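# Lift one staple stick out and set it down

## Task

Remove a single stick of staples from the staple box and put it down on the table with its legs pointing downward, placed a good distance away from both the box's tray and its sleeve.

## Robot and tools

Robot: two arms, left_arm and right_arm, each with a parallel two-finger gripper and a wrist camera (cam_left_wrist, cam_right_wrist, both 672x504). Arm names do not match image sides.

Scene frame: origin at table-top height, midway between the nominal bases. +x points out over the table, +y toward left_arm, +z up. Calibrated bases: left_arm (-0.006, +0.367, +0.014) m, right_arm (+0.025, -0.317, +0.023) m, both nearly unrotated. Results give each gripper's end_effector_position (m) and end_effector_quat_wxyz in this frame. That position is the point between the finger pads, about 1 cm short of the tips. The fingers point along the gripper's +z and separate along its y. Printed poses can be a few cm off, more at long reach.

Shared row layout: one flat list of 14 numbers, each in [-1, 1]. The first seven are left_arm: dx, dy, dz, rx, ry, rz, opening. The last seven are the same for right_arm. Both arms must always be filled in. dx..rz are offsets, not poses, along the scene axes, measured from that arm's Hand target as it stood when the action or call began. 1.0 equals 0.6 m of travel or 180 degrees of turn. rx, ry, rz form one rotation vector, turning about the Hand target's position. Opening is absolute: +1 fully open (0.094 m), -1 closed. All zeros on the six pose numbers re-requests the current Hand target. A 0 in the opening slot is a real command (half open), so repeat the present opening to keep a gripper as it is. The controller limits commanded orientation to 40 degrees from the measured one.

execute_actions(actions, cameras): actions is a list of actions. Each action is up to 15 rows of 14 numbers, one row per 1/30 s step. A shorter action repeats its last row to fill 15 steps. Every row of an action counts from the action's start pose, so sending the same offset again moves the arm further. An empty list returns state plus images and the scene number. cameras: list of names, ["all"], or [] for none. An unknown name makes the call invalid.

move(target, speed, blend, opening_speed, grip_force, blocking, cameras): straight-line paths for both grippers. target is one 14-number row, or a list of up to 15 rows. Every row counts from the same starting Hand targets, not from the row before. speed: m/s top path speed, 0.002 to 2.9, default 0.25 (turns up to twice that in rad/s); one value or one per target. blend: corner rounding in m for lists; 0 means stop at each. opening_speed: per-second rate on the -1..+1 scale, at least 0.2; use it to close gently. grip_force: newtons per pad, 10 to 50; one value or one per arm. It persists until changed, and lower values close slowly. blocking=false returns early while the move keeps running. Paths last 0.5 to 10 s and do not avoid obstacles or the other arm. Faster moves lag and stray more and hit harder. Targets set deep past a contact press harder.

The move: line reports the ending (done, off_target, moving, held, fault) and limits (paced = pose clipped, held = steps withheld). done means at rest within 10 mm and 2 degrees.

wait(seconds 0 to 10, cameras): lets time pass holding commands, or lets a running move continue. stop(cameras): brakes a running move. zoom_image(camera, region [x0,y0,x1,y1] pixels, at most 504 by 504): closer look at the newest image of that camera. read_manual(section="licences"): licence texts only. finished_scene(scene): ends the current scene, given its number. The goal must hold without the robot. Make no further call in that reply.

Result lines: Hand target (your last commanded pose after clipping; next offsets count from it). Tool commands (present opening commands). grip_measured (finger opening on the command scale; reads slightly wide when empty, a bit narrow when squeezing a hard part). Joint positions (last number is opening in m). Joint velocities (may say within noise or be omitted). Joint torques (include arm weight, with offsets and noise). Possibly MOTOR HOT or OVER-TEMPERATURE FAULT lines.

Grip notes: a gripper can rest a few cm short of its commanded pose through friction or weight. An all-zero action re-asks for the target; if it still falls short, add the gap as an offset. Very small moves may not start. An arm blocked by something keeps pushing, so command it back past the gripper to release. The pads squeeze about 50 to 64 N. To release, command an opening well above grip_measured.

Avoid: dropping the staples or releasing them while moving; fast impacts with the table, box or fixed items; hard pushes; any contact or squeeze between the two arms or their cameras; straining a camera cable; sweeping a gripper close to its own arm's base (go around it); leaving anything off the table. Avoid long holding or stretched or blocked poses, which heat motors: 75 °C gives a warning, 90 °C folds that arm away for good, 100 °C drops it. Loose objects may be nudged by random pushes. Moves take about one action per 0.5 s.

Each tool is called after "Emit:" by a JSON object that holds its "fn" and its "kwargs", one argument or row to a line.

## Session

Emit:
{"fn": "execute_actions", "kwargs": {
  "actions": []
}}

Scene clock: 0.00 s.
left_arm: end_effector_position=(+0.2662, +0.1829, +0.2439) grip_measured=+1.000 end_effector_quat_wxyz=(+0.330, -0.036, +0.888, -0.318) | right_arm: end_effector_position=(+0.2854, -0.1856, +0.1327) grip_measured=+1.000 end_effector_quat_wxyz=(+0.310, -0.077, +0.937, +0.144)
Joint positions: left_arm=[-0.444 0.998 0.897 -0.531 0.187 -0.671 0.094] | right_arm=[0.407 1.024 0.614 -0.466 -0.058 0.284 0.094]
Joint velocities: within noise
Joint torques (N m): no reading
Heat: left arm: 36 °C; right arm: 30 °C.
Hand target: left_arm +0.2673, +0.1822, +0.2544; +0.342, -0.033, +0.882, -0.324 | right_arm +0.2889, -0.1841, +0.1405; +0.321, -0.078, +0.932, +0.148
Tool commands: left_gripper/opening=+1.0 right_gripper/opening=+1.0

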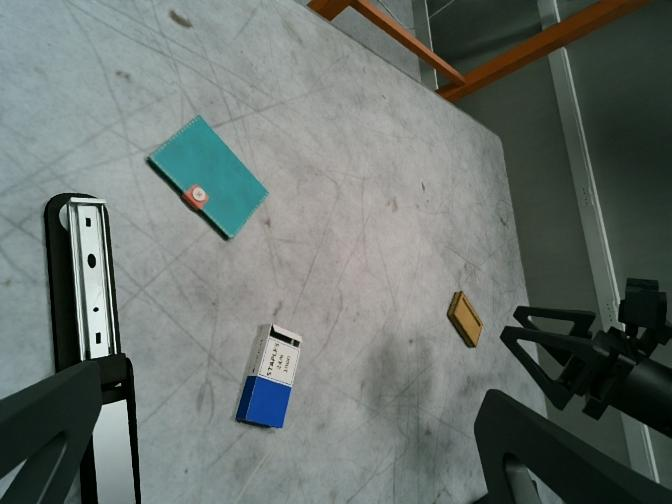

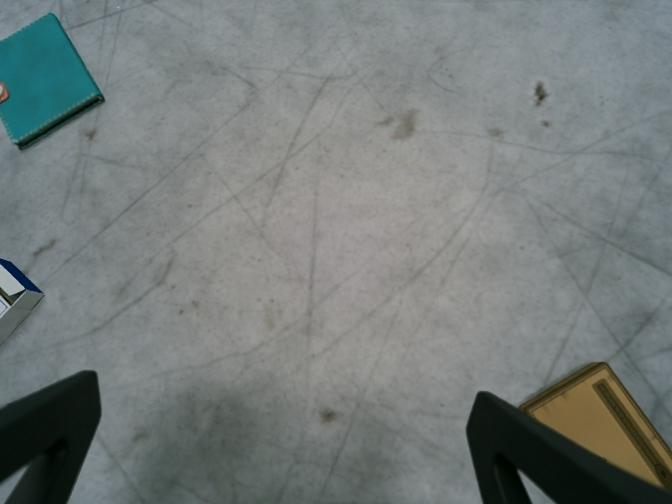

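Emit:
{"fn": "zoom_image", "kwargs": {
  "camera": "cam_left_wrist",
  "region": [200, 300, 340, 440]
}}

Emit:
{"fn": "zoom_image", "kwargs": {
  "camera": "cam_right_wrist",
  "region": [0, 220, 150, 370]
}}

Scaled by 3.600 from the camera's 672x504 image, which has a finer 960x720 frame.

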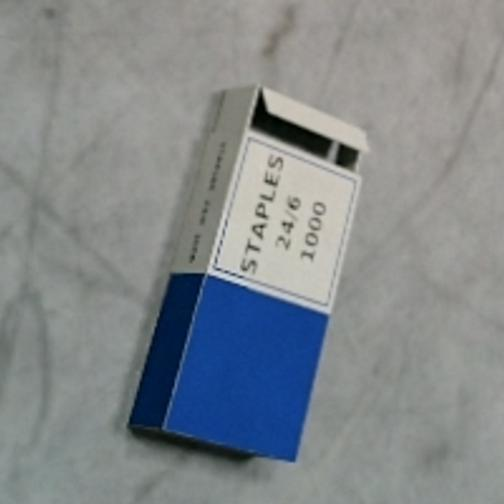

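Scaled by 3.360 from the camera's 672x504 image, which has a finer 960x720 frame.

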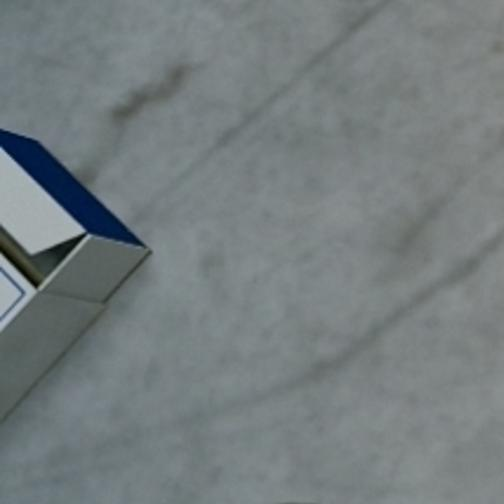

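Emit:
{"fn": "move", "kwargs": {
  "target": [-0.1,0.2,0.05,0,0,0,1,-0.05,0.25,0.15,0,0,0,1],
  "cameras": ["all"]
}}

Scene clock: 2.30 s.
left_arm: end_effector_position=(+0.2063, +0.3029, +0.2688) grip_measured=+1.000 end_effector_quat_wxyz=(+0.324, -0.045, +0.889, -0.321) | right_arm: end_effector_position=(+0.2545, -0.0365, +0.2225) grip_measured=+1.000 end_effector_quat_wxyz=(+0.311, -0.084, +0.935, +0.149)
Joint positions: left_arm=[0.362 0.817 1.011 -1.153 0.777 -0.047 0.094] | right_arm=[1.016 1.351 1.177 -0.757 0.316 0.753 0.094]
Joint torques (N m): left_arm=[0.9 -0.14 9.43 0.87 0.56 0.1] | right_arm=[0.42 -3.37 8.05 1.28 0.33 0.06]
Heat: left arm: 36 °C; right arm: 31 °C.
Hand target: left_arm +0.2073, +0.3023, +0.2844; +0.342, -0.033, +0.882, -0.324 | right_arm +0.2588, -0.0341, +0.2306; +0.321, -0.078, +0.932, +0.148
Off the commanded pose: left_arm 0.016 m, 3 deg | right_arm 0.009 m, 1 deg.
move: off_target (left_arm)

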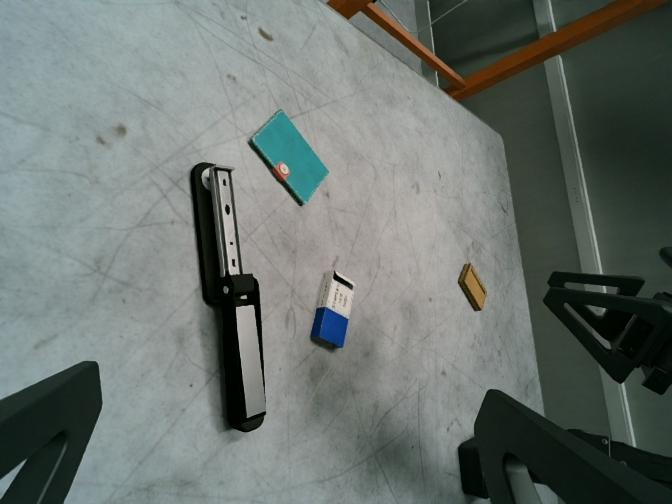

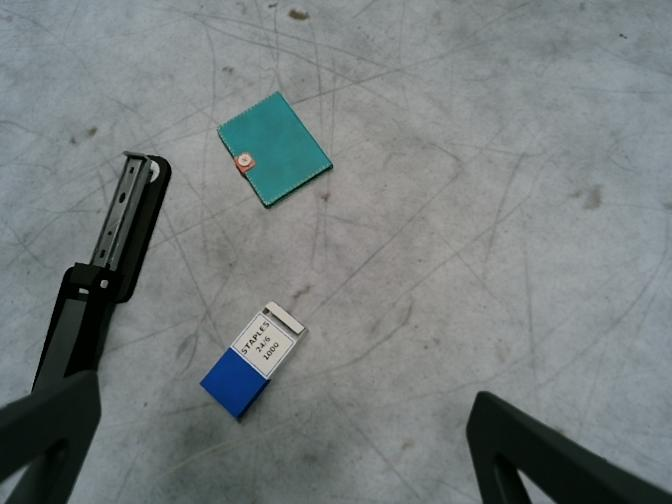

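Emit:
{"fn": "move", "kwargs": {
  "target": [0,0,0,0,0,0,1,-0.08,0.08,-0.17,0,0,0,1],
  "cameras": ["cam_right_wrist"]
}}

Emit:
{"fn": "zoom_image", "kwargs": {
  "camera": "cam_right_wrist",
  "region": [180, 130, 500, 450]
}}

Scene clock: 4.30 s.
left_arm: end_effector_position=(+0.2062, +0.3027, +0.2688) grip_measured=+1.000 end_effector_quat_wxyz=(+0.324, -0.044, +0.889, -0.322) | right_arm: end_effector_position=(+0.2077, +0.0139, +0.1289) grip_measured=+1.000 end_effector_quat_wxyz=(+0.311, -0.083, +0.935, +0.152)
Joint positions: left_arm=[0.362 0.817 1.011 -1.154 0.778 -0.046 0.094] | right_arm=[1.249 1.517 0.953 -0.439 0.446 0.961 0.094]
Joint torques (N m): left_arm=[0.91 -0.14 9.44 0.86 0.58 0.11] | right_arm=[0.39 -4.63 5.26 1.3 0.45 0.08]
Heat: left arm: 36 °C; right arm: 31 °C.
Hand target: left_arm +0.2074, +0.3022, +0.2845; +0.342, -0.033, +0.882, -0.324 | right_arm +0.2108, +0.0139, +0.1285; +0.321, -0.078, +0.932, +0.148
Off the commanded pose: left_arm 0.016 m, 3 deg | right_arm 0.003 m, 1 deg.
move: off_target (left_arm)
Images, in order (width x height): cam_right_wrist 672x504.

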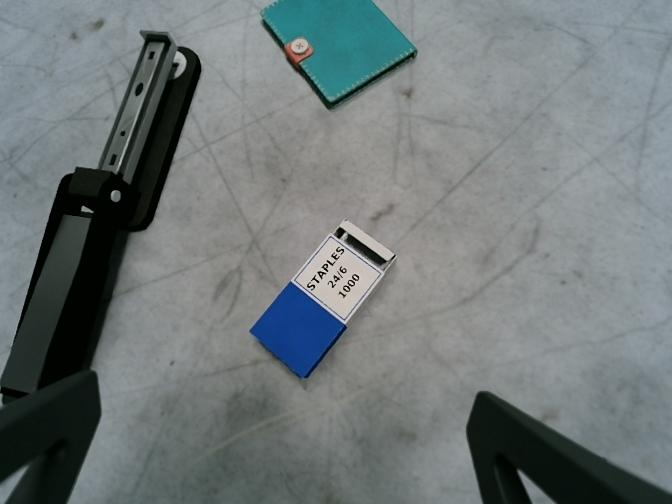

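Scaled by 1.575 from the camera's 672x504 image, which has a finer 960x720 frame.

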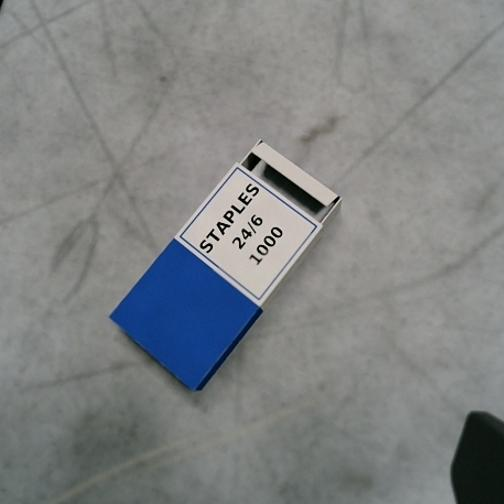

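Emit:
{"fn": "move", "kwargs": {
  "target": [0,0,0,0,0,0,1,0.2,0.005,0.05,-0.0578,0.2255,-0.161,1]
}}

Emit:
{"fn": "move", "kwargs": {
  "target": [0.02,-0.4,-0.25,0.181,-0.102,-0.033,1,0,0,0,0,0,0,1],
  "cameras": ["all"]
}}

Scene clock: 7.80 s.
left_arm: end_effector_position=(+0.2062, +0.3027, +0.2688) grip_measured=+1.000 end_effector_quat_wxyz=(+0.324, -0.044, +0.889, -0.322) | right_arm: end_effector_position=(+0.3293, +0.0159, +0.1622) grip_measured=+1.000 end_effector_quat_wxyz=(+0.015, +0.176, +0.984, +0.026)
Joint positions: left_arm=[0.362 0.817 1.011 -1.154 0.778 -0.046 0.094] | right_arm=[0.806 2.295 2.347 -1.563 -0.003 1.18 0.094]
Joint torques (N m): left_arm=[0.92 -0.14 9.44 0.86 0.57 0.11] | right_arm=[-0.06 -8.96 6.71 0.32 -0.04 0.06]
Heat: left arm: 37 °C; right arm: 31 °C.
Hand target: left_arm +0.2074, +0.3022, +0.2845; +0.342, -0.033, +0.882, -0.324 | right_arm +0.3308, +0.0170, +0.1586; +0.000, +0.180, +0.984, +0.000
Off the commanded pose: left_arm 0.016 m, 3 deg | right_arm 0.004 m, 3 deg.
joint sent to its limit (right arm) — joint 4 (wrist pitch), lower limit. The joint targets are off in orientation, not in position.
move: off_target (left_arm, right_arm)

Scene clock: 10.03 s.
left_arm: end_effector_position=(+0.2130, +0.0706, +0.1224) grip_measured=+1.000 end_effector_quat_wxyz=(+0.439, +0.170, +0.879, -0.078) | right_arm: end_effector_position=(+0.3292, +0.0159, +0.1622) grip_measured=+1.000 end_effector_quat_wxyz=(+0.015, +0.176, +0.984, +0.026)
Joint positions: left_arm=[-1.192 1.442 0.75 -0.174 -0.661 -0.612 0.094] | right_arm=[0.806 2.295 2.347 -1.564 -0.003 1.18 0.094]
Joint torques (N m): left_arm=[-0.25 -4.92 9.26 1.19 -0.61 0.03] | right_arm=[0.08 -8.83 6.78 0.32 -0.05 0.08]
Heat: left arm: 37 °C; right arm: 31 °C.
Hand target: left_arm +0.2193, +0.0622, +0.1345; +0.455, +0.160, +0.872, -0.083 | right_arm +0.3308, +0.0170, +0.1586; -0.001, +0.180, +0.984, +0.000
Off the commanded pose: left_arm 0.016 m, 2 deg | right_arm 0.004 m, 3 deg.
joint sent to its limit (right arm) — joint 4 (wrist pitch), lower limit. The joint targets are off in orientation, not in position.
move: off_target (left_arm, right_arm)

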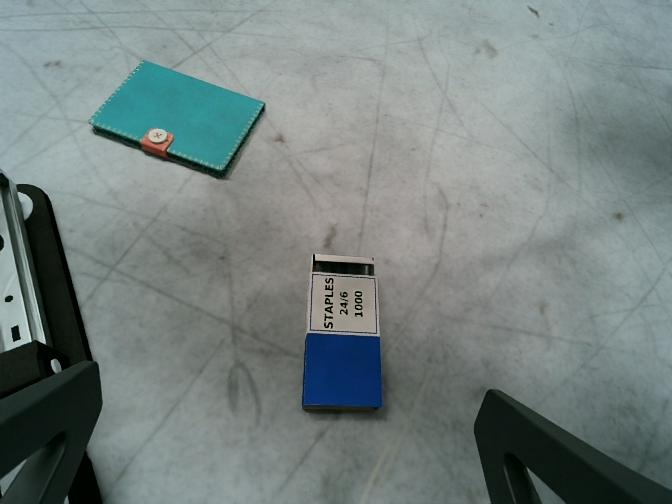

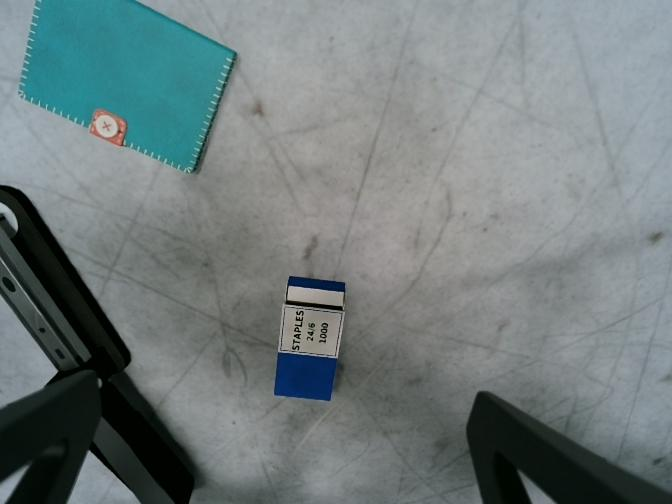

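Emit:
{"fn": "move", "kwargs": {
  "target": [
    [0.038,-0.063,-0.06,0,0,0,1,0,0,0,0,0,0,1],
    [0.038,-0.063,-0.15,0,0,0,1,0,0,0,0,0,0,1]
  ],
  "speed": 0.15,
  "blend": 0.01,
  "cameras": ["all"]
}}

Scene clock: 12.20 s.
left_arm: end_effector_position=(+0.2384, +0.0208, +0.0471) grip_measured=+1.000 end_effector_quat_wxyz=(+0.453, +0.162, +0.872, -0.088) | right_arm: end_effector_position=(+0.3292, +0.0159, +0.1622) grip_measured=+1.000 end_effector_quat_wxyz=(+0.015, +0.176, +0.984, +0.026)
Joint positions: left_arm=[-1.172 1.844 0.778 0.252 -0.66 -0.586 0.094] | right_arm=[0.806 2.295 2.347 -1.564 -0.003 1.18 0.094]
Joint torques (N m): left_arm=[0.84 -8.03 4.75 1.23 -0.32 0.06] | right_arm=[0.02 -8.91 6.63 0.32 -0.02 0.06]
Heat: left arm: 37 °C; right arm: 31 °C.
Hand target: left_arm +0.2421, +0.0244, +0.0444; +0.455, +0.161, +0.872, -0.083 | right_arm +0.3308, +0.0170, +0.1586; -0.001, +0.180, +0.984, +0.000
Off the commanded pose: left_arm 0.006 m, 1 deg | right_arm 0.004 m, 3 deg.
joint sent to its limit (right arm) — joint 4 (wrist pitch), lower limit. The joint targets are off in orientation, not in position.
move: off_target (right_arm)

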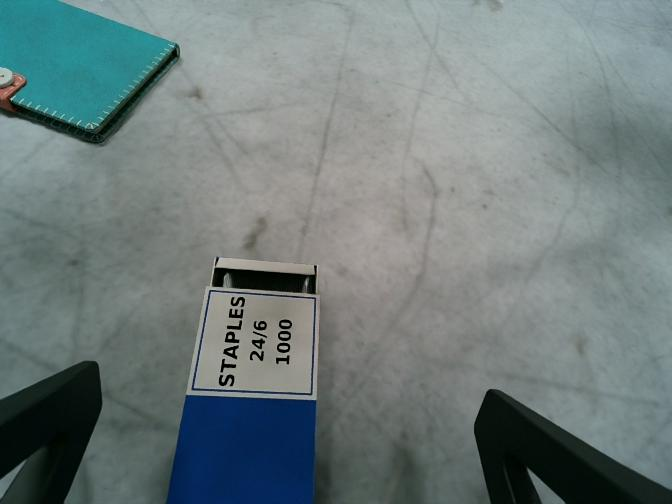

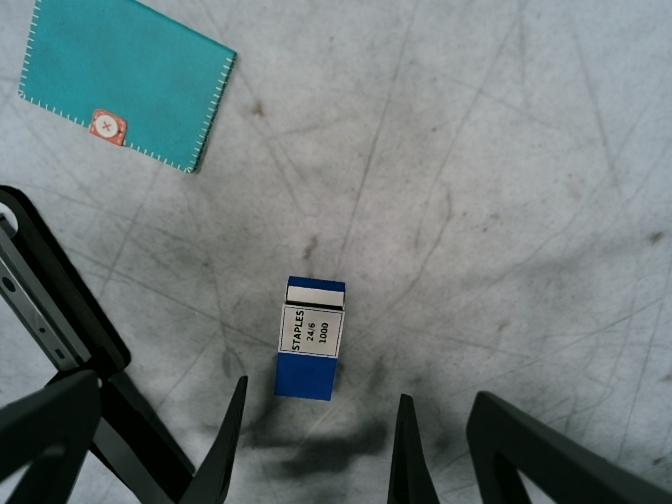

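Emit:
{"fn": "move", "kwargs": {
  "target": [
    [0.006,0.017,0,0,0,0,1,0,0,0,0,0,0,1],
    [0.006,0.017,-0.043,0,0,0,1,0,0,0,0,0,0,1]
  ],
  "speed": 0.08,
  "cameras": ["all"]
}}

Scene clock: 14.13 s.
left_arm: end_effector_position=(+0.2430, +0.0312, +0.0216) grip_measured=+1.000 end_effector_quat_wxyz=(+0.453, +0.160, +0.872, -0.088) | right_arm: end_effector_position=(+0.3292, +0.0159, +0.1622) grip_measured=+1.000 end_effector_quat_wxyz=(+0.015, +0.176, +0.984, +0.026)
Joint positions: left_arm=[-1.147 1.912 0.715 0.397 -0.646 -0.565 0.094] | right_arm=[0.806 2.295 2.347 -1.564 -0.003 1.18 0.094]
Joint torques (N m): left_arm=[0.66 -7.98 4.19 1.19 -0.3 0.07] | right_arm=[0.06 -8.95 6.61 0.32 -0.03 0.06]
Heat: left arm: 37 °C; right arm: 32 °C.
Hand target: left_arm +0.2456, +0.0347, +0.0186; +0.455, +0.161, +0.872, -0.083 | right_arm +0.3308, +0.0170, +0.1586; -0.001, +0.180, +0.984, +0.000
Off the commanded pose: left_arm 0.005 m, 1 deg | right_arm 0.004 m, 3 deg.
joint sent to its limit (right arm) — joint 4 (wrist pitch), lower limit. The joint targets are off in orientation, not in position.
move: off_target (right_arm)

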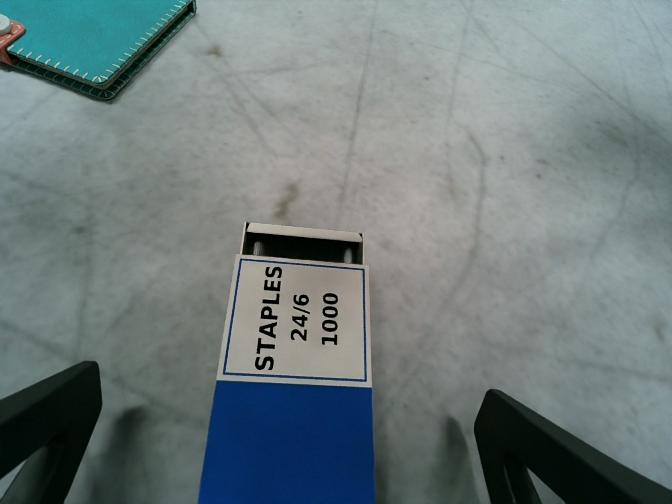

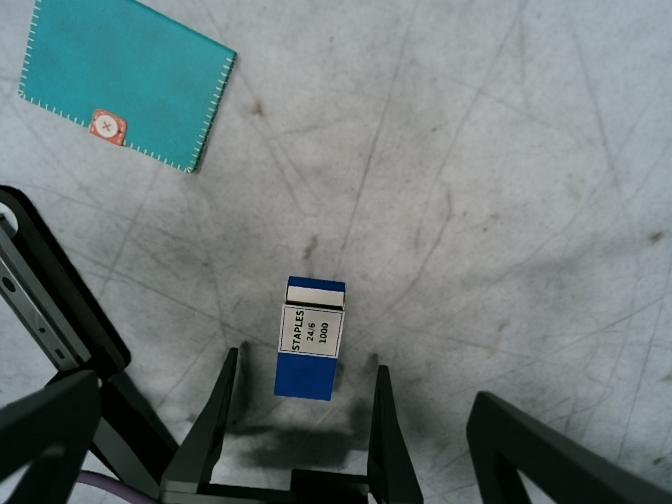

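Emit:
{"fn": "move", "kwargs": {
  "target": [
    [-0.016,0.006,0.0,0,0,0,1,0,0,0,0,0,0,1],
    [-0.016,0.006,0,0,0,0,-0.4,0,0,0,0,0,0,1]
  ],
  "speed": 0.08,
  "grip_force": [12, 25],
  "cameras": ["all"]
}}

Scene clock: 20.07 s.
left_arm: end_effector_position=(+0.2377, +0.0370, +0.0153) grip_measured=+0.107 end_effector_quat_wxyz=(+0.448, +0.165, +0.875, -0.083) | right_arm: end_effector_position=(+0.3292, +0.0159, +0.1622) grip_measured=+1.000 end_effector_quat_wxyz=(+0.015, +0.176, +0.984, +0.026)
Joint positions: left_arm=[-1.154 1.912 0.692 0.399 -0.646 -0.572 0.052] | right_arm=[0.806 2.295 2.347 -1.564 -0.003 1.18 0.094]
Joint velocities: left_arm=[-0.002 -0.007 0.002 0.007 -0.081 -0.037 -0.008] | right_arm=[within noise]
Joint torques (N m): left_arm=[-1.1 -9.32 3.85 1.15 -0.5 -0.1] | right_arm=[0.01 -8.96 6.68 0.31 -0.02 0.08]
Heat: left arm: 37 °C; right arm: 32 °C.
Hand target: left_arm +0.2361, +0.0382, +0.0186; +0.455, +0.160, +0.872, -0.083 | right_arm +0.3308, +0.0170, +0.1586; -0.001, +0.180, +0.984, +0.000
Off the commanded pose: left_arm 0.004 m, 1 deg | right_arm 0.004 m, 3 deg.
joint sent to its limit (right arm) — joint 4 (wrist pitch), lower limit.
grip_force (N): 12, 25
move: moving (left_arm; no rest 5 s after target 2's new opening was sent), off_target (right_arm)

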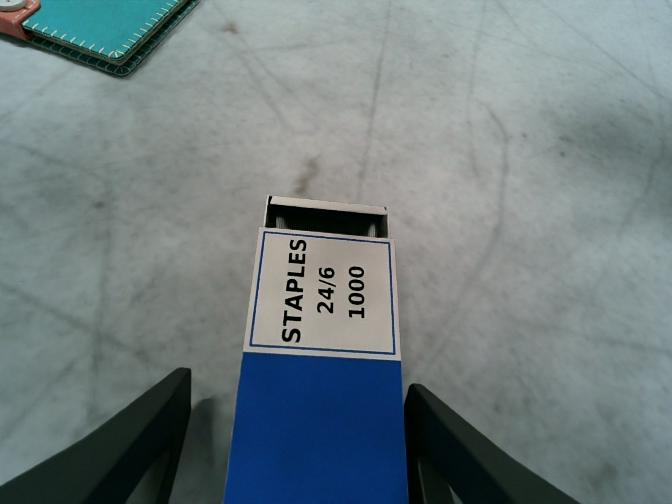

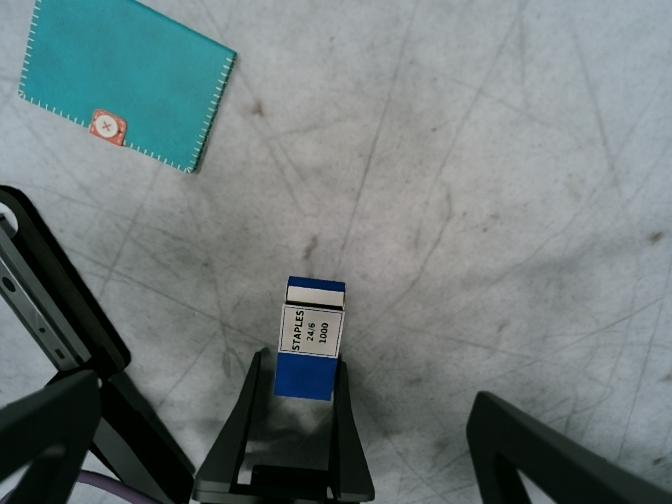

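Emit:
{"fn": "wait", "kwargs": {
  "seconds": 5,
  "cameras": ["cam_right_wrist"]
}}

Scene clock: 26.47 s.
left_arm: end_effector_position=(+0.2377, +0.0370, +0.0153) grip_measured=-0.193 end_effector_quat_wxyz=(+0.448, +0.165, +0.875, -0.083) | right_arm: end_effector_position=(+0.3292, +0.0159, +0.1622) grip_measured=+1.000 end_effector_quat_wxyz=(+0.015, +0.176, +0.984, +0.026)
Joint positions: left_arm=[-1.154 1.912 0.692 0.399 -0.646 -0.572 0.038] | right_arm=[0.806 2.295 2.347 -1.564 -0.003 1.18 0.094]
Joint torques (N m): left_arm=[-1.11 -9.32 3.85 1.15 -0.5 -0.1] | right_arm=[0.13 -8.95 6.64 0.32 -0.01 0.06]
Heat: left arm: 36 °C; right arm: 32 °C.
Hand target: left_arm +0.2361, +0.0382, +0.0186; +0.455, +0.161, +0.872, -0.083 | right_arm +0.3308, +0.0170, +0.1586; -0.001, +0.180, +0.984, +0.000
Tool commands: left_gripper/opening=-0.4 right_gripper/opening=+1.0
Off the commanded pose: left_arm 0.004 m, 1 deg | right_arm 0.004 m, 3 deg.
grip_force (N): 12, 25
wait: 5.00 s; at rest by 0.43 s
Images, in order (width x height): cam_right_wrist 672x504.

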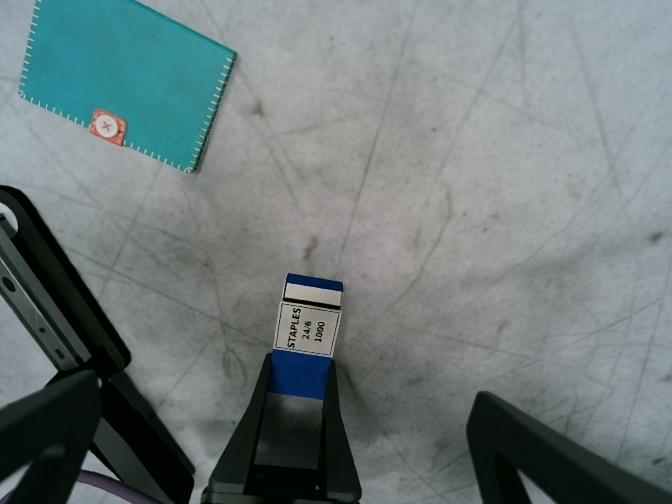

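Emit:
{"fn": "move", "kwargs": {
  "target": [0,0,0,0,0,0,-0.4,-0.05,0.008,-0.14,0,0,0,0.2],
  "speed": 0.15,
  "grip_force": [12, 50],
  "cameras": ["all"]
}}

Scene clock: 27.93 s.
left_arm: end_effector_position=(+0.2377, +0.0370, +0.0153) grip_measured=-0.193 end_effector_quat_wxyz=(+0.448, +0.165, +0.875, -0.083) | right_arm: end_effector_position=(+0.2988, +0.0193, +0.0576) grip_measured=+0.202 end_effector_quat_wxyz=(-0.014, +0.177, +0.984, -0.018)
Joint positions: left_arm=[-1.154 1.912 0.692 0.399 -0.646 -0.572 0.038] | right_arm=[0.861 2.295 1.928 -1.249 -0.007 1.238 0.056]
Joint torques (N m): left_arm=[-1.11 -9.32 3.85 1.15 -0.49 -0.1] | right_arm=[0.21 -14.54 4.16 0.32 -0.01 0.05]
Heat: left arm: 36 °C; right arm: 32 °C.
Hand target: left_arm +0.2361, +0.0382, +0.0186; +0.455, +0.161, +0.872, -0.083 | right_arm +0.3008, +0.0217, +0.0746; +0.000, +0.180, +0.984, +0.000
Off the commanded pose: left_arm 0.004 m, 1 deg | right_arm 0.017 m, 3 deg.
grip_force (N): 12, 50
move: off_target (right_arm)

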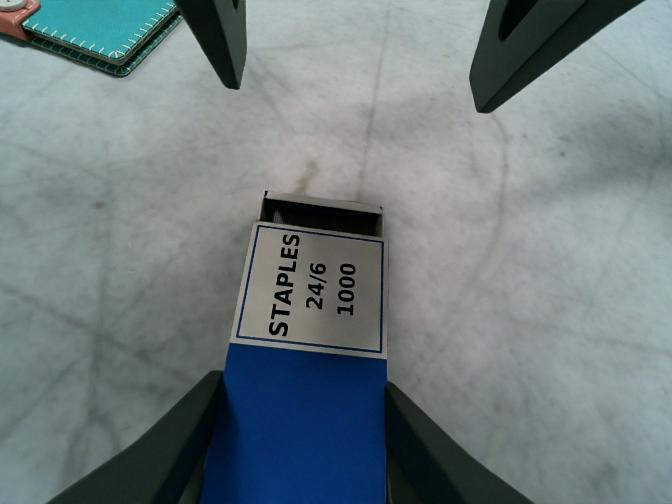

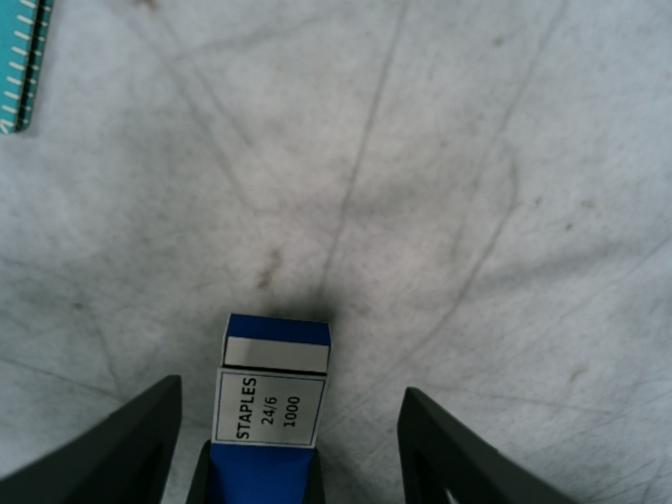

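Emit:
{"fn": "move", "kwargs": {
  "target": [0,0,0,0,0,0,-0.4,-0.002,0.012,0,0,0,0,0.2],
  "speed": 0.1
}}

Emit:
{"fn": "move", "kwargs": {
  "target": [0,0,0,0,0,0,-0.4,0,0,-0.055,0,0,0,0.2],
  "speed": 0.08,
  "cameras": ["all"]
}}

Scene clock: 30.23 s.
left_arm: end_effector_position=(+0.2377, +0.0370, +0.0153) grip_measured=-0.193 end_effector_quat_wxyz=(+0.448, +0.165, +0.875, -0.083) | right_arm: end_effector_position=(+0.2954, +0.0222, +0.0576) grip_measured=+0.202 end_effector_quat_wxyz=(-0.014, +0.178, +0.984, -0.018)
Joint positions: left_arm=[-1.154 1.912 0.692 0.399 -0.646 -0.572 0.038] | right_arm=[0.871 2.295 1.928 -1.248 -0.007 1.25 0.056]
Joint torques (N m): left_arm=[-1.1 -9.33 3.86 1.15 -0.5 -0.1] | right_arm=[0.4 -12.75 6.95 0.18 0.02 0.08]
Heat: left arm: 36 °C; right arm: 32 °C.
Hand target: left_arm +0.2361, +0.0382, +0.0186; +0.455, +0.161, +0.872, -0.083 | right_arm +0.2996, +0.0289, +0.0746; +0.000, +0.180, +0.984, +0.000
Off the commanded pose: left_arm 0.004 m, 1 deg | right_arm 0.019 m, 3 deg.
grip_force (N): 12, 50
move: off_target (right_arm)

Scene clock: 31.33 s.
left_arm: end_effector_position=(+0.2377, +0.0370, +0.0153) grip_measured=-0.193 end_effector_quat_wxyz=(+0.448, +0.165, +0.875, -0.083) | right_arm: end_effector_position=(+0.3003, +0.0283, +0.0421) grip_measured=+0.202 end_effector_quat_wxyz=(-0.004, +0.178, +0.984, +0.000)
Joint positions: left_arm=[-1.154 1.912 0.692 0.399 -0.646 -0.572 0.038] | right_arm=[0.871 2.295 1.867 -1.146 -0.007 1.251 0.056]
Joint torques (N m): left_arm=[-1.1 -9.33 3.85 1.15 -0.49 -0.1] | right_arm=[0.39 -11.17 4.26 0.38 0.01 0.1]
Heat: left arm: 36 °C; right arm: 32 °C.
Hand target: left_arm +0.2361, +0.0382, +0.0186; +0.455, +0.161, +0.872, -0.083 | right_arm +0.2996, +0.0289, +0.0416; +0.000, +0.180, +0.984, +0.000
Off the commanded pose: left_arm 0.004 m, 1 deg | right_arm 0.001 m, 0 deg.
grip_force (N): 12, 50
move: done

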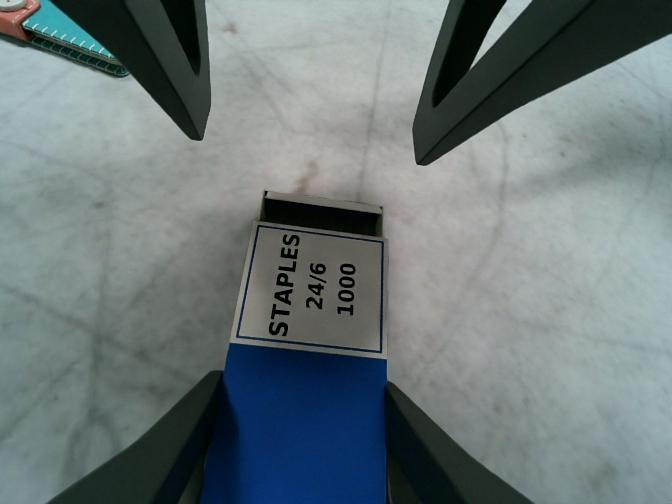

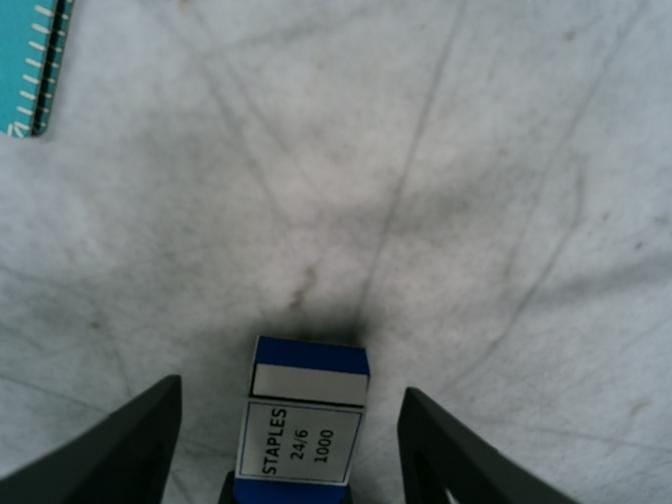

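Emit:
{"fn": "move", "kwargs": {
  "target": [
    [0,0,0,0,0,0,-0.4,0.001,-0.005,0,0,0,0,0.2],
    [0,0,0,0,0,0,-0.4,0.001,-0.008,-0.04,0,0,0,0.2]
  ],
  "speed": 0.06,
  "cameras": ["all"]
}}

Scene clock: 33.17 s.
left_arm: end_effector_position=(+0.2377, +0.0370, +0.0153) grip_measured=-0.193 end_effector_quat_wxyz=(+0.448, +0.165, +0.875, -0.083) | right_arm: end_effector_position=(+0.2989, +0.0266, +0.0222) grip_measured=+0.202 end_effector_quat_wxyz=(-0.001, +0.178, +0.984, +0.004)
Joint positions: left_arm=[-1.154 1.912 0.692 0.399 -0.646 -0.572 0.038] | right_arm=[0.871 2.295 1.786 -1.056 -0.007 1.251 0.056]
Joint torques (N m): left_arm=[-1.1 -9.33 3.85 1.14 -0.49 -0.1] | right_arm=[-0.24 -10.22 4.26 0.38 0.02 0]
Heat: left arm: 36 °C; right arm: 32 °C.
Hand target: left_arm +0.2361, +0.0382, +0.0186; +0.455, +0.161, +0.872, -0.083 | right_arm +0.3002, +0.0242, +0.0176; +0.000, +0.180, +0.984, +0.000
Off the commanded pose: left_arm 0.004 m, 1 deg | right_arm 0.005 m, 1 deg.
grip_force (N): 12, 50
move: done

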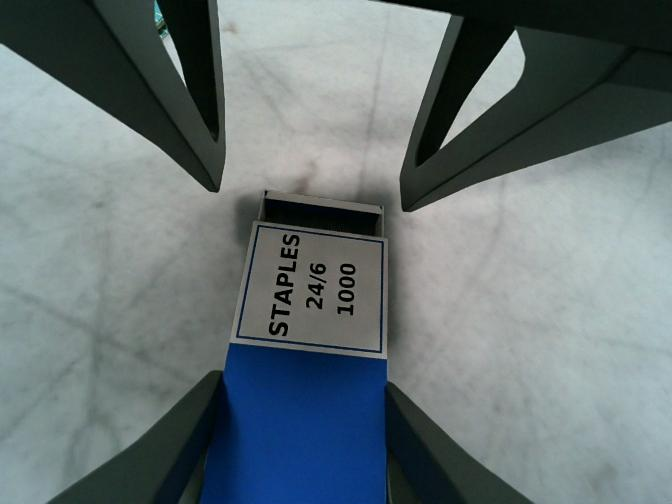

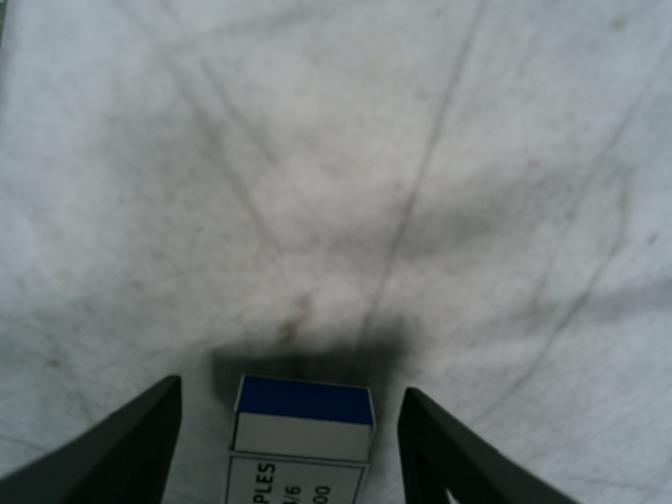

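Emit:
{"fn": "move", "kwargs": {
  "target": [
    [0,0,0,0,0,0,-0.4,-0.001,-0.003,-0.006,0,0,0,0.2],
    [0,0,0,0,0,0,-0.4,-0.001,-0.003,-0.006,0,0,0,-0.45]
  ],
  "speed": 0.06,
  "grip_force": [25, 20],
  "cameras": ["all"]
}}

Scene clock: 36.03 s.
left_arm: end_effector_position=(+0.2382, +0.0376, +0.0156) grip_measured=-0.206 end_effector_quat_wxyz=(+0.449, +0.163, +0.875, -0.082) | right_arm: end_effector_position=(+0.2978, +0.0252, +0.0176) grip_measured=-0.217 end_effector_quat_wxyz=(-0.002, +0.178, +0.984, +0.004)
Joint positions: left_arm=[-1.154 1.912 0.692 0.399 -0.65 -0.573 0.037] | right_arm=[0.871 2.295 1.767 -1.038 -0.007 1.251 0.037]
Joint torques (N m): left_arm=[-1.1 -9.32 3.85 1.14 -0.44 -0.09] | right_arm=[-0.34 -10.35 4.22 0.4 0.03 -0.01]
Heat: left arm: 36 °C; right arm: 32 °C.
Hand target: left_arm +0.2360, +0.0382, +0.0186; +0.455, +0.161, +0.872, -0.083 | right_arm +0.2995, +0.0223, +0.0140; +0.000, +0.180, +0.984, +0.000
Off the commanded pose: left_arm 0.004 m, 1 deg | right_arm 0.005 m, 1 deg.
grip_force (N): 25, 20
move: done

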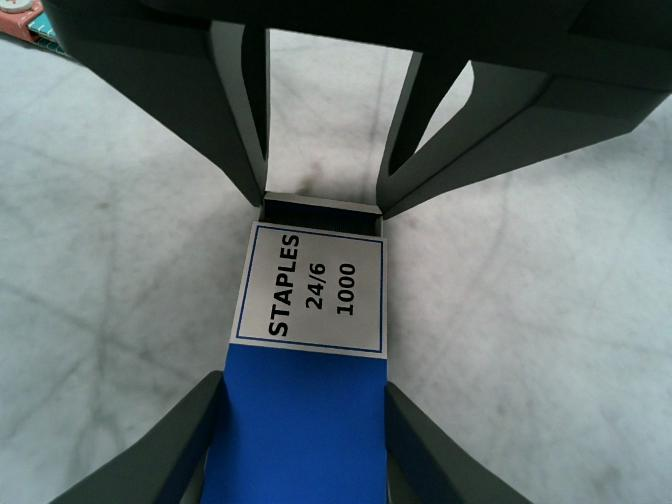

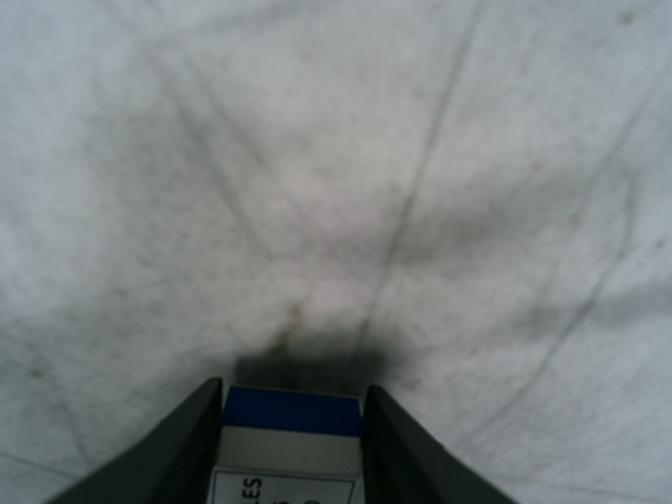

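Emit:
{"fn": "move", "kwargs": {
  "target": [0,0,0,0,0,0,-0.4,0.07,-0.026,0,0,0,0,-0.48],
  "speed": 0.05,
  "cameras": ["all"]
}}

Scene clock: 37.50 s.
left_arm: end_effector_position=(+0.2401, +0.0343, +0.0198) grip_measured=-0.206 end_effector_quat_wxyz=(+0.457, +0.158, +0.871, -0.090) | right_arm: end_effector_position=(+0.3029, +0.0201, +0.0227) grip_measured=-0.222 end_effector_quat_wxyz=(-0.058, +0.172, +0.983, +0.015)
Joint positions: left_arm=[-1.154 1.912 0.692 0.425 -0.655 -0.572 0.037] | right_arm=[0.811 2.328 1.84 -1.12 -0.114 1.175 0.037]
Joint torques (N m): left_arm=[-1.09 -9.35 3.86 0.93 -0.39 -0.09] | right_arm=[-3.1 -8.77 6.93 0.61 1.07 -0.18]
Heat: left arm: 36 °C; right arm: 32 °C.
Hand target: left_arm +0.2361, +0.0382, +0.0186; +0.455, +0.160, +0.872, -0.083 | right_arm +0.3416, +0.0067, +0.0140; +0.000, +0.180, +0.984, +0.000
Off the commanded pose: left_arm 0.006 m, 1 deg | right_arm 0.042 m, 7 deg.
grip_force (N): 25, 20
move: off_target (right_arm)

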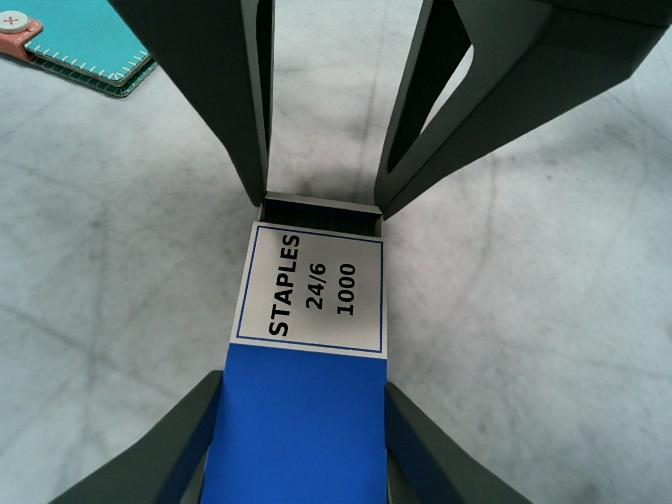

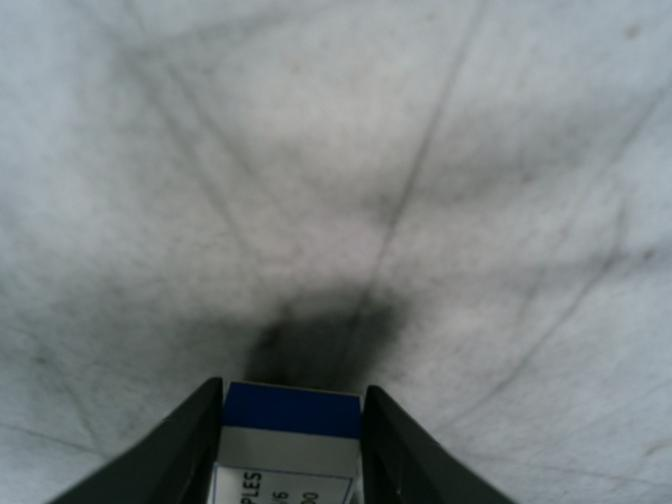

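Emit:
{"fn": "move", "kwargs": {
  "target": [0,0,0,0,0,0,-0.187,0,0,0,0,0,0,-0.48],
  "speed": 0.05,
  "grip_force": [10, 20],
  "cameras": ["all"]
}}

Scene clock: 38.23 s.
left_arm: end_effector_position=(+0.2399, +0.0346, +0.0194) grip_measured=-0.185 end_effector_quat_wxyz=(+0.456, +0.158, +0.871, -0.089) | right_arm: end_effector_position=(+0.3239, +0.0106, +0.0207) grip_measured=-0.222 end_effector_quat_wxyz=(-0.030, +0.179, +0.983, +0.011)
Joint positions: left_arm=[-1.154 1.912 0.692 0.422 -0.654 -0.572 0.038] | right_arm=[0.782 2.336 1.849 -1.1 -0.062 1.163 0.037]
Joint torques (N m): left_arm=[-1.09 -9.33 3.97 0.95 -0.39 -0.08] | right_arm=[-0.72 -8.88 6.75 0.48 0.55 -0.08]
Heat: left arm: 36 °C; right arm: 32 °C.
Hand target: left_arm +0.2361, +0.0382, +0.0186; +0.455, +0.160, +0.872, -0.083 | right_arm +0.3415, +0.0067, +0.0138; -0.001, +0.180, +0.984, +0.000
Off the commanded pose: left_arm 0.005 m, 1 deg | right_arm 0.019 m, 4 deg.
grip_force (N): 10, 20
move: off_target (right_arm)

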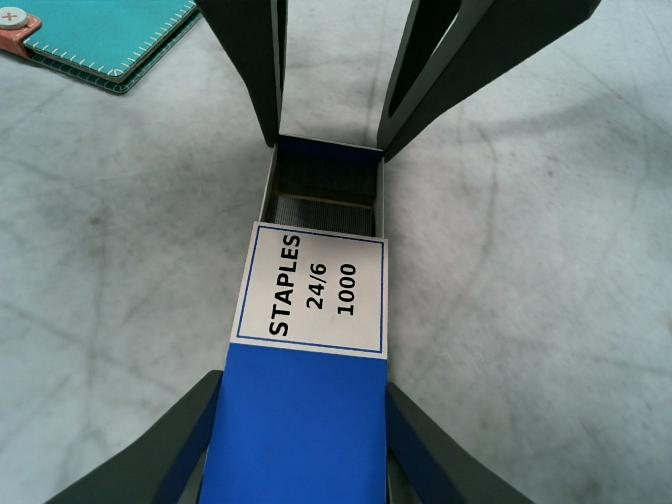

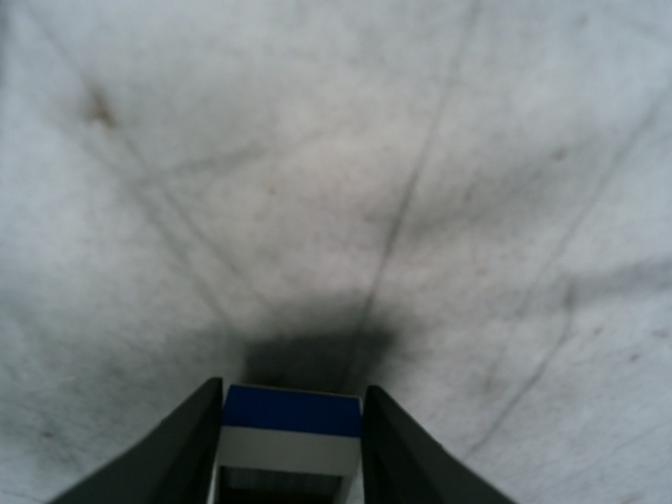

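Emit:
{"fn": "move", "kwargs": {
  "target": [0,0,0,0,0,0,-0.178,0.047,-0.018,0,0,0,0,-0.48],
  "speed": 0.05,
  "cameras": ["all"]
}}

Scene clock: 39.50 s.
left_arm: end_effector_position=(+0.2393, +0.0361, +0.0177) grip_measured=-0.178 end_effector_quat_wxyz=(+0.453, +0.160, +0.873, -0.085) | right_arm: end_effector_position=(+0.3659, -0.0016, +0.0195) grip_measured=-0.222 end_effector_quat_wxyz=(-0.002, +0.181, +0.983, +0.011)
Joint positions: left_arm=[-1.154 1.912 0.692 0.411 -0.654 -0.572 0.039] | right_arm=[0.716 2.396 1.952 -1.112 -0.017 1.101 0.037]
Joint torques (N m): left_arm=[-1.09 -9.32 3.85 1.04 -0.4 -0.1] | right_arm=[-0.17 -9.47 6.91 0.22 0.11 -0.06]
Heat: left arm: 36 °C; right arm: 32 °C.
Hand target: left_arm +0.2361, +0.0382, +0.0186; +0.455, +0.160, +0.872, -0.083 | right_arm +0.3698, -0.0041, +0.0139; -0.001, +0.180, +0.984, +0.000
Off the commanded pose: left_arm 0.004 m, 0 deg | right_arm 0.007 m, 1 deg.
grip_force (N): 10, 20
move: done

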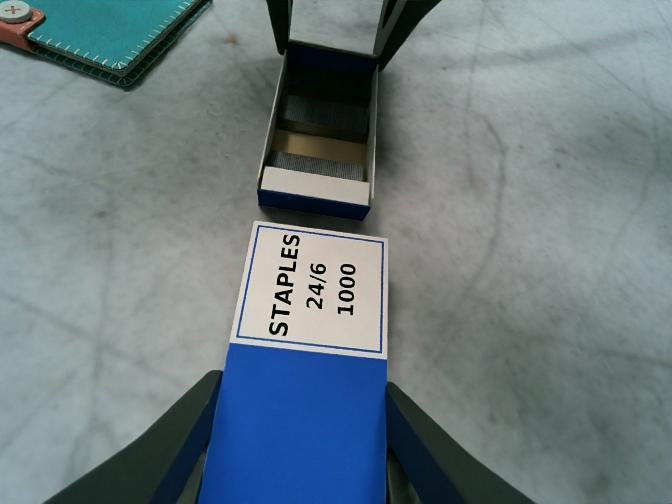

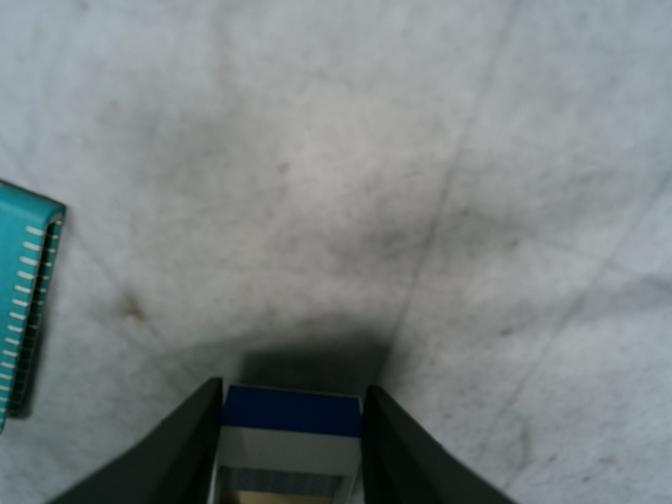

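Emit:
{"fn": "move", "kwargs": {
  "target": [
    [0,0,0,0,0,0,-0.178,0,0,0.005,0,0,0,0.0],
    [0,0,0,0,0,0,-0.178,0,0,0.1,0,0,0,0.0],
    [0,0,0,0,0,0,-0.178,-0.08,0.03,0.15,0,0,0,0.2]
  ],
  "speed": 0.12,
  "grip_force": [10, 50],
  "cameras": ["all"]
}}

Emit:
{"fn": "zoom_image", "kwargs": {
  "camera": "cam_right_wrist",
  "region": [200, 250, 400, 450]
}}

Emit:
{"fn": "zoom_image", "kwargs": {
  "camera": "cam_left_wrist",
  "region": [230, 30, 430, 230]
}}

Scene clock: 43.20 s.
left_arm: end_effector_position=(+0.2393, +0.0361, +0.0177) grip_measured=-0.178 end_effector_quat_wxyz=(+0.453, +0.160, +0.873, -0.085) | right_arm: end_effector_position=(+0.3201, +0.0175, +0.0834) grip_measured=+0.198 end_effector_quat_wxyz=(-0.015, +0.175, +0.984, -0.010)
Joint positions: left_arm=[-1.154 1.912 0.692 0.411 -0.654 -0.572 0.039] | right_arm=[0.818 2.333 2.097 -1.367 -0.015 1.19 0.056]
Joint torques (N m): left_arm=[-1.1 -9.32 3.85 1.04 -0.4 -0.1] | right_arm=[-0.17 -15.02 4.56 0.13 0.07 0.09]
Heat: left arm: 36 °C; right arm: 32 °C.
Hand target: left_arm +0.2361, +0.0382, +0.0186; +0.455, +0.160, +0.872, -0.083 | right_arm +0.3218, +0.0139, +0.1040; +0.000, +0.180, +0.984, +0.000
Off the commanded pose: left_arm 0.004 m, 0 deg | right_arm 0.021 m, 2 deg.
grip_force (N): 10, 50
move: off_target (right_arm); target 3's new opening was sent with right_arm's hand 0.021 m and 2 deg from that target

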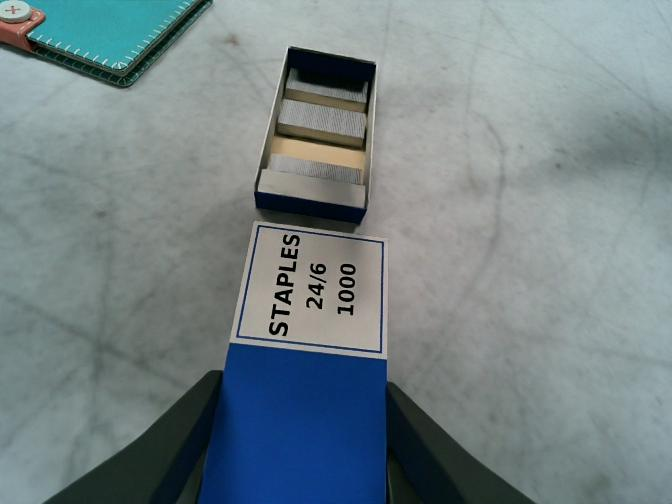

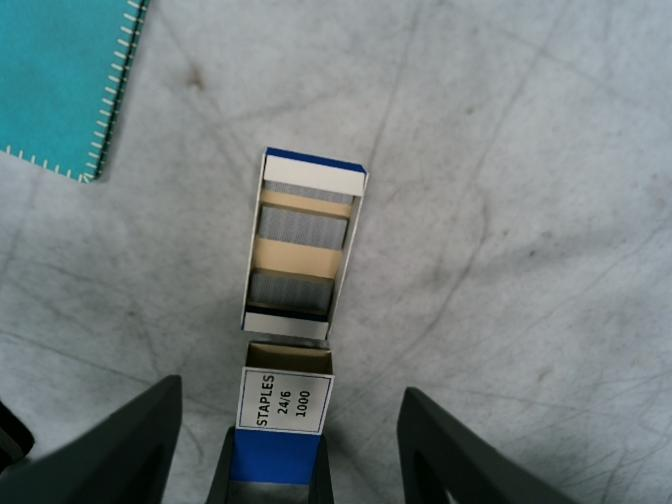

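Scaled by 2.520 from the camera's 672x504 image, which has a finer 960x720 frame.

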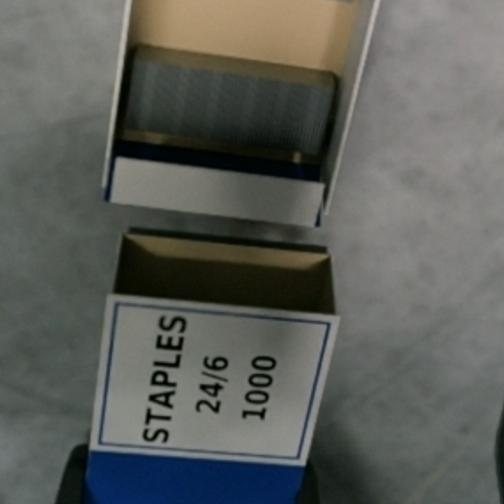

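Scaled by 2.520 from the camera's 672x504 image, which has a finer 960x720 frame.

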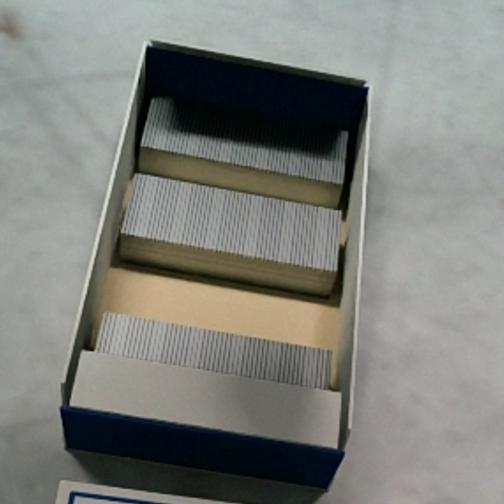

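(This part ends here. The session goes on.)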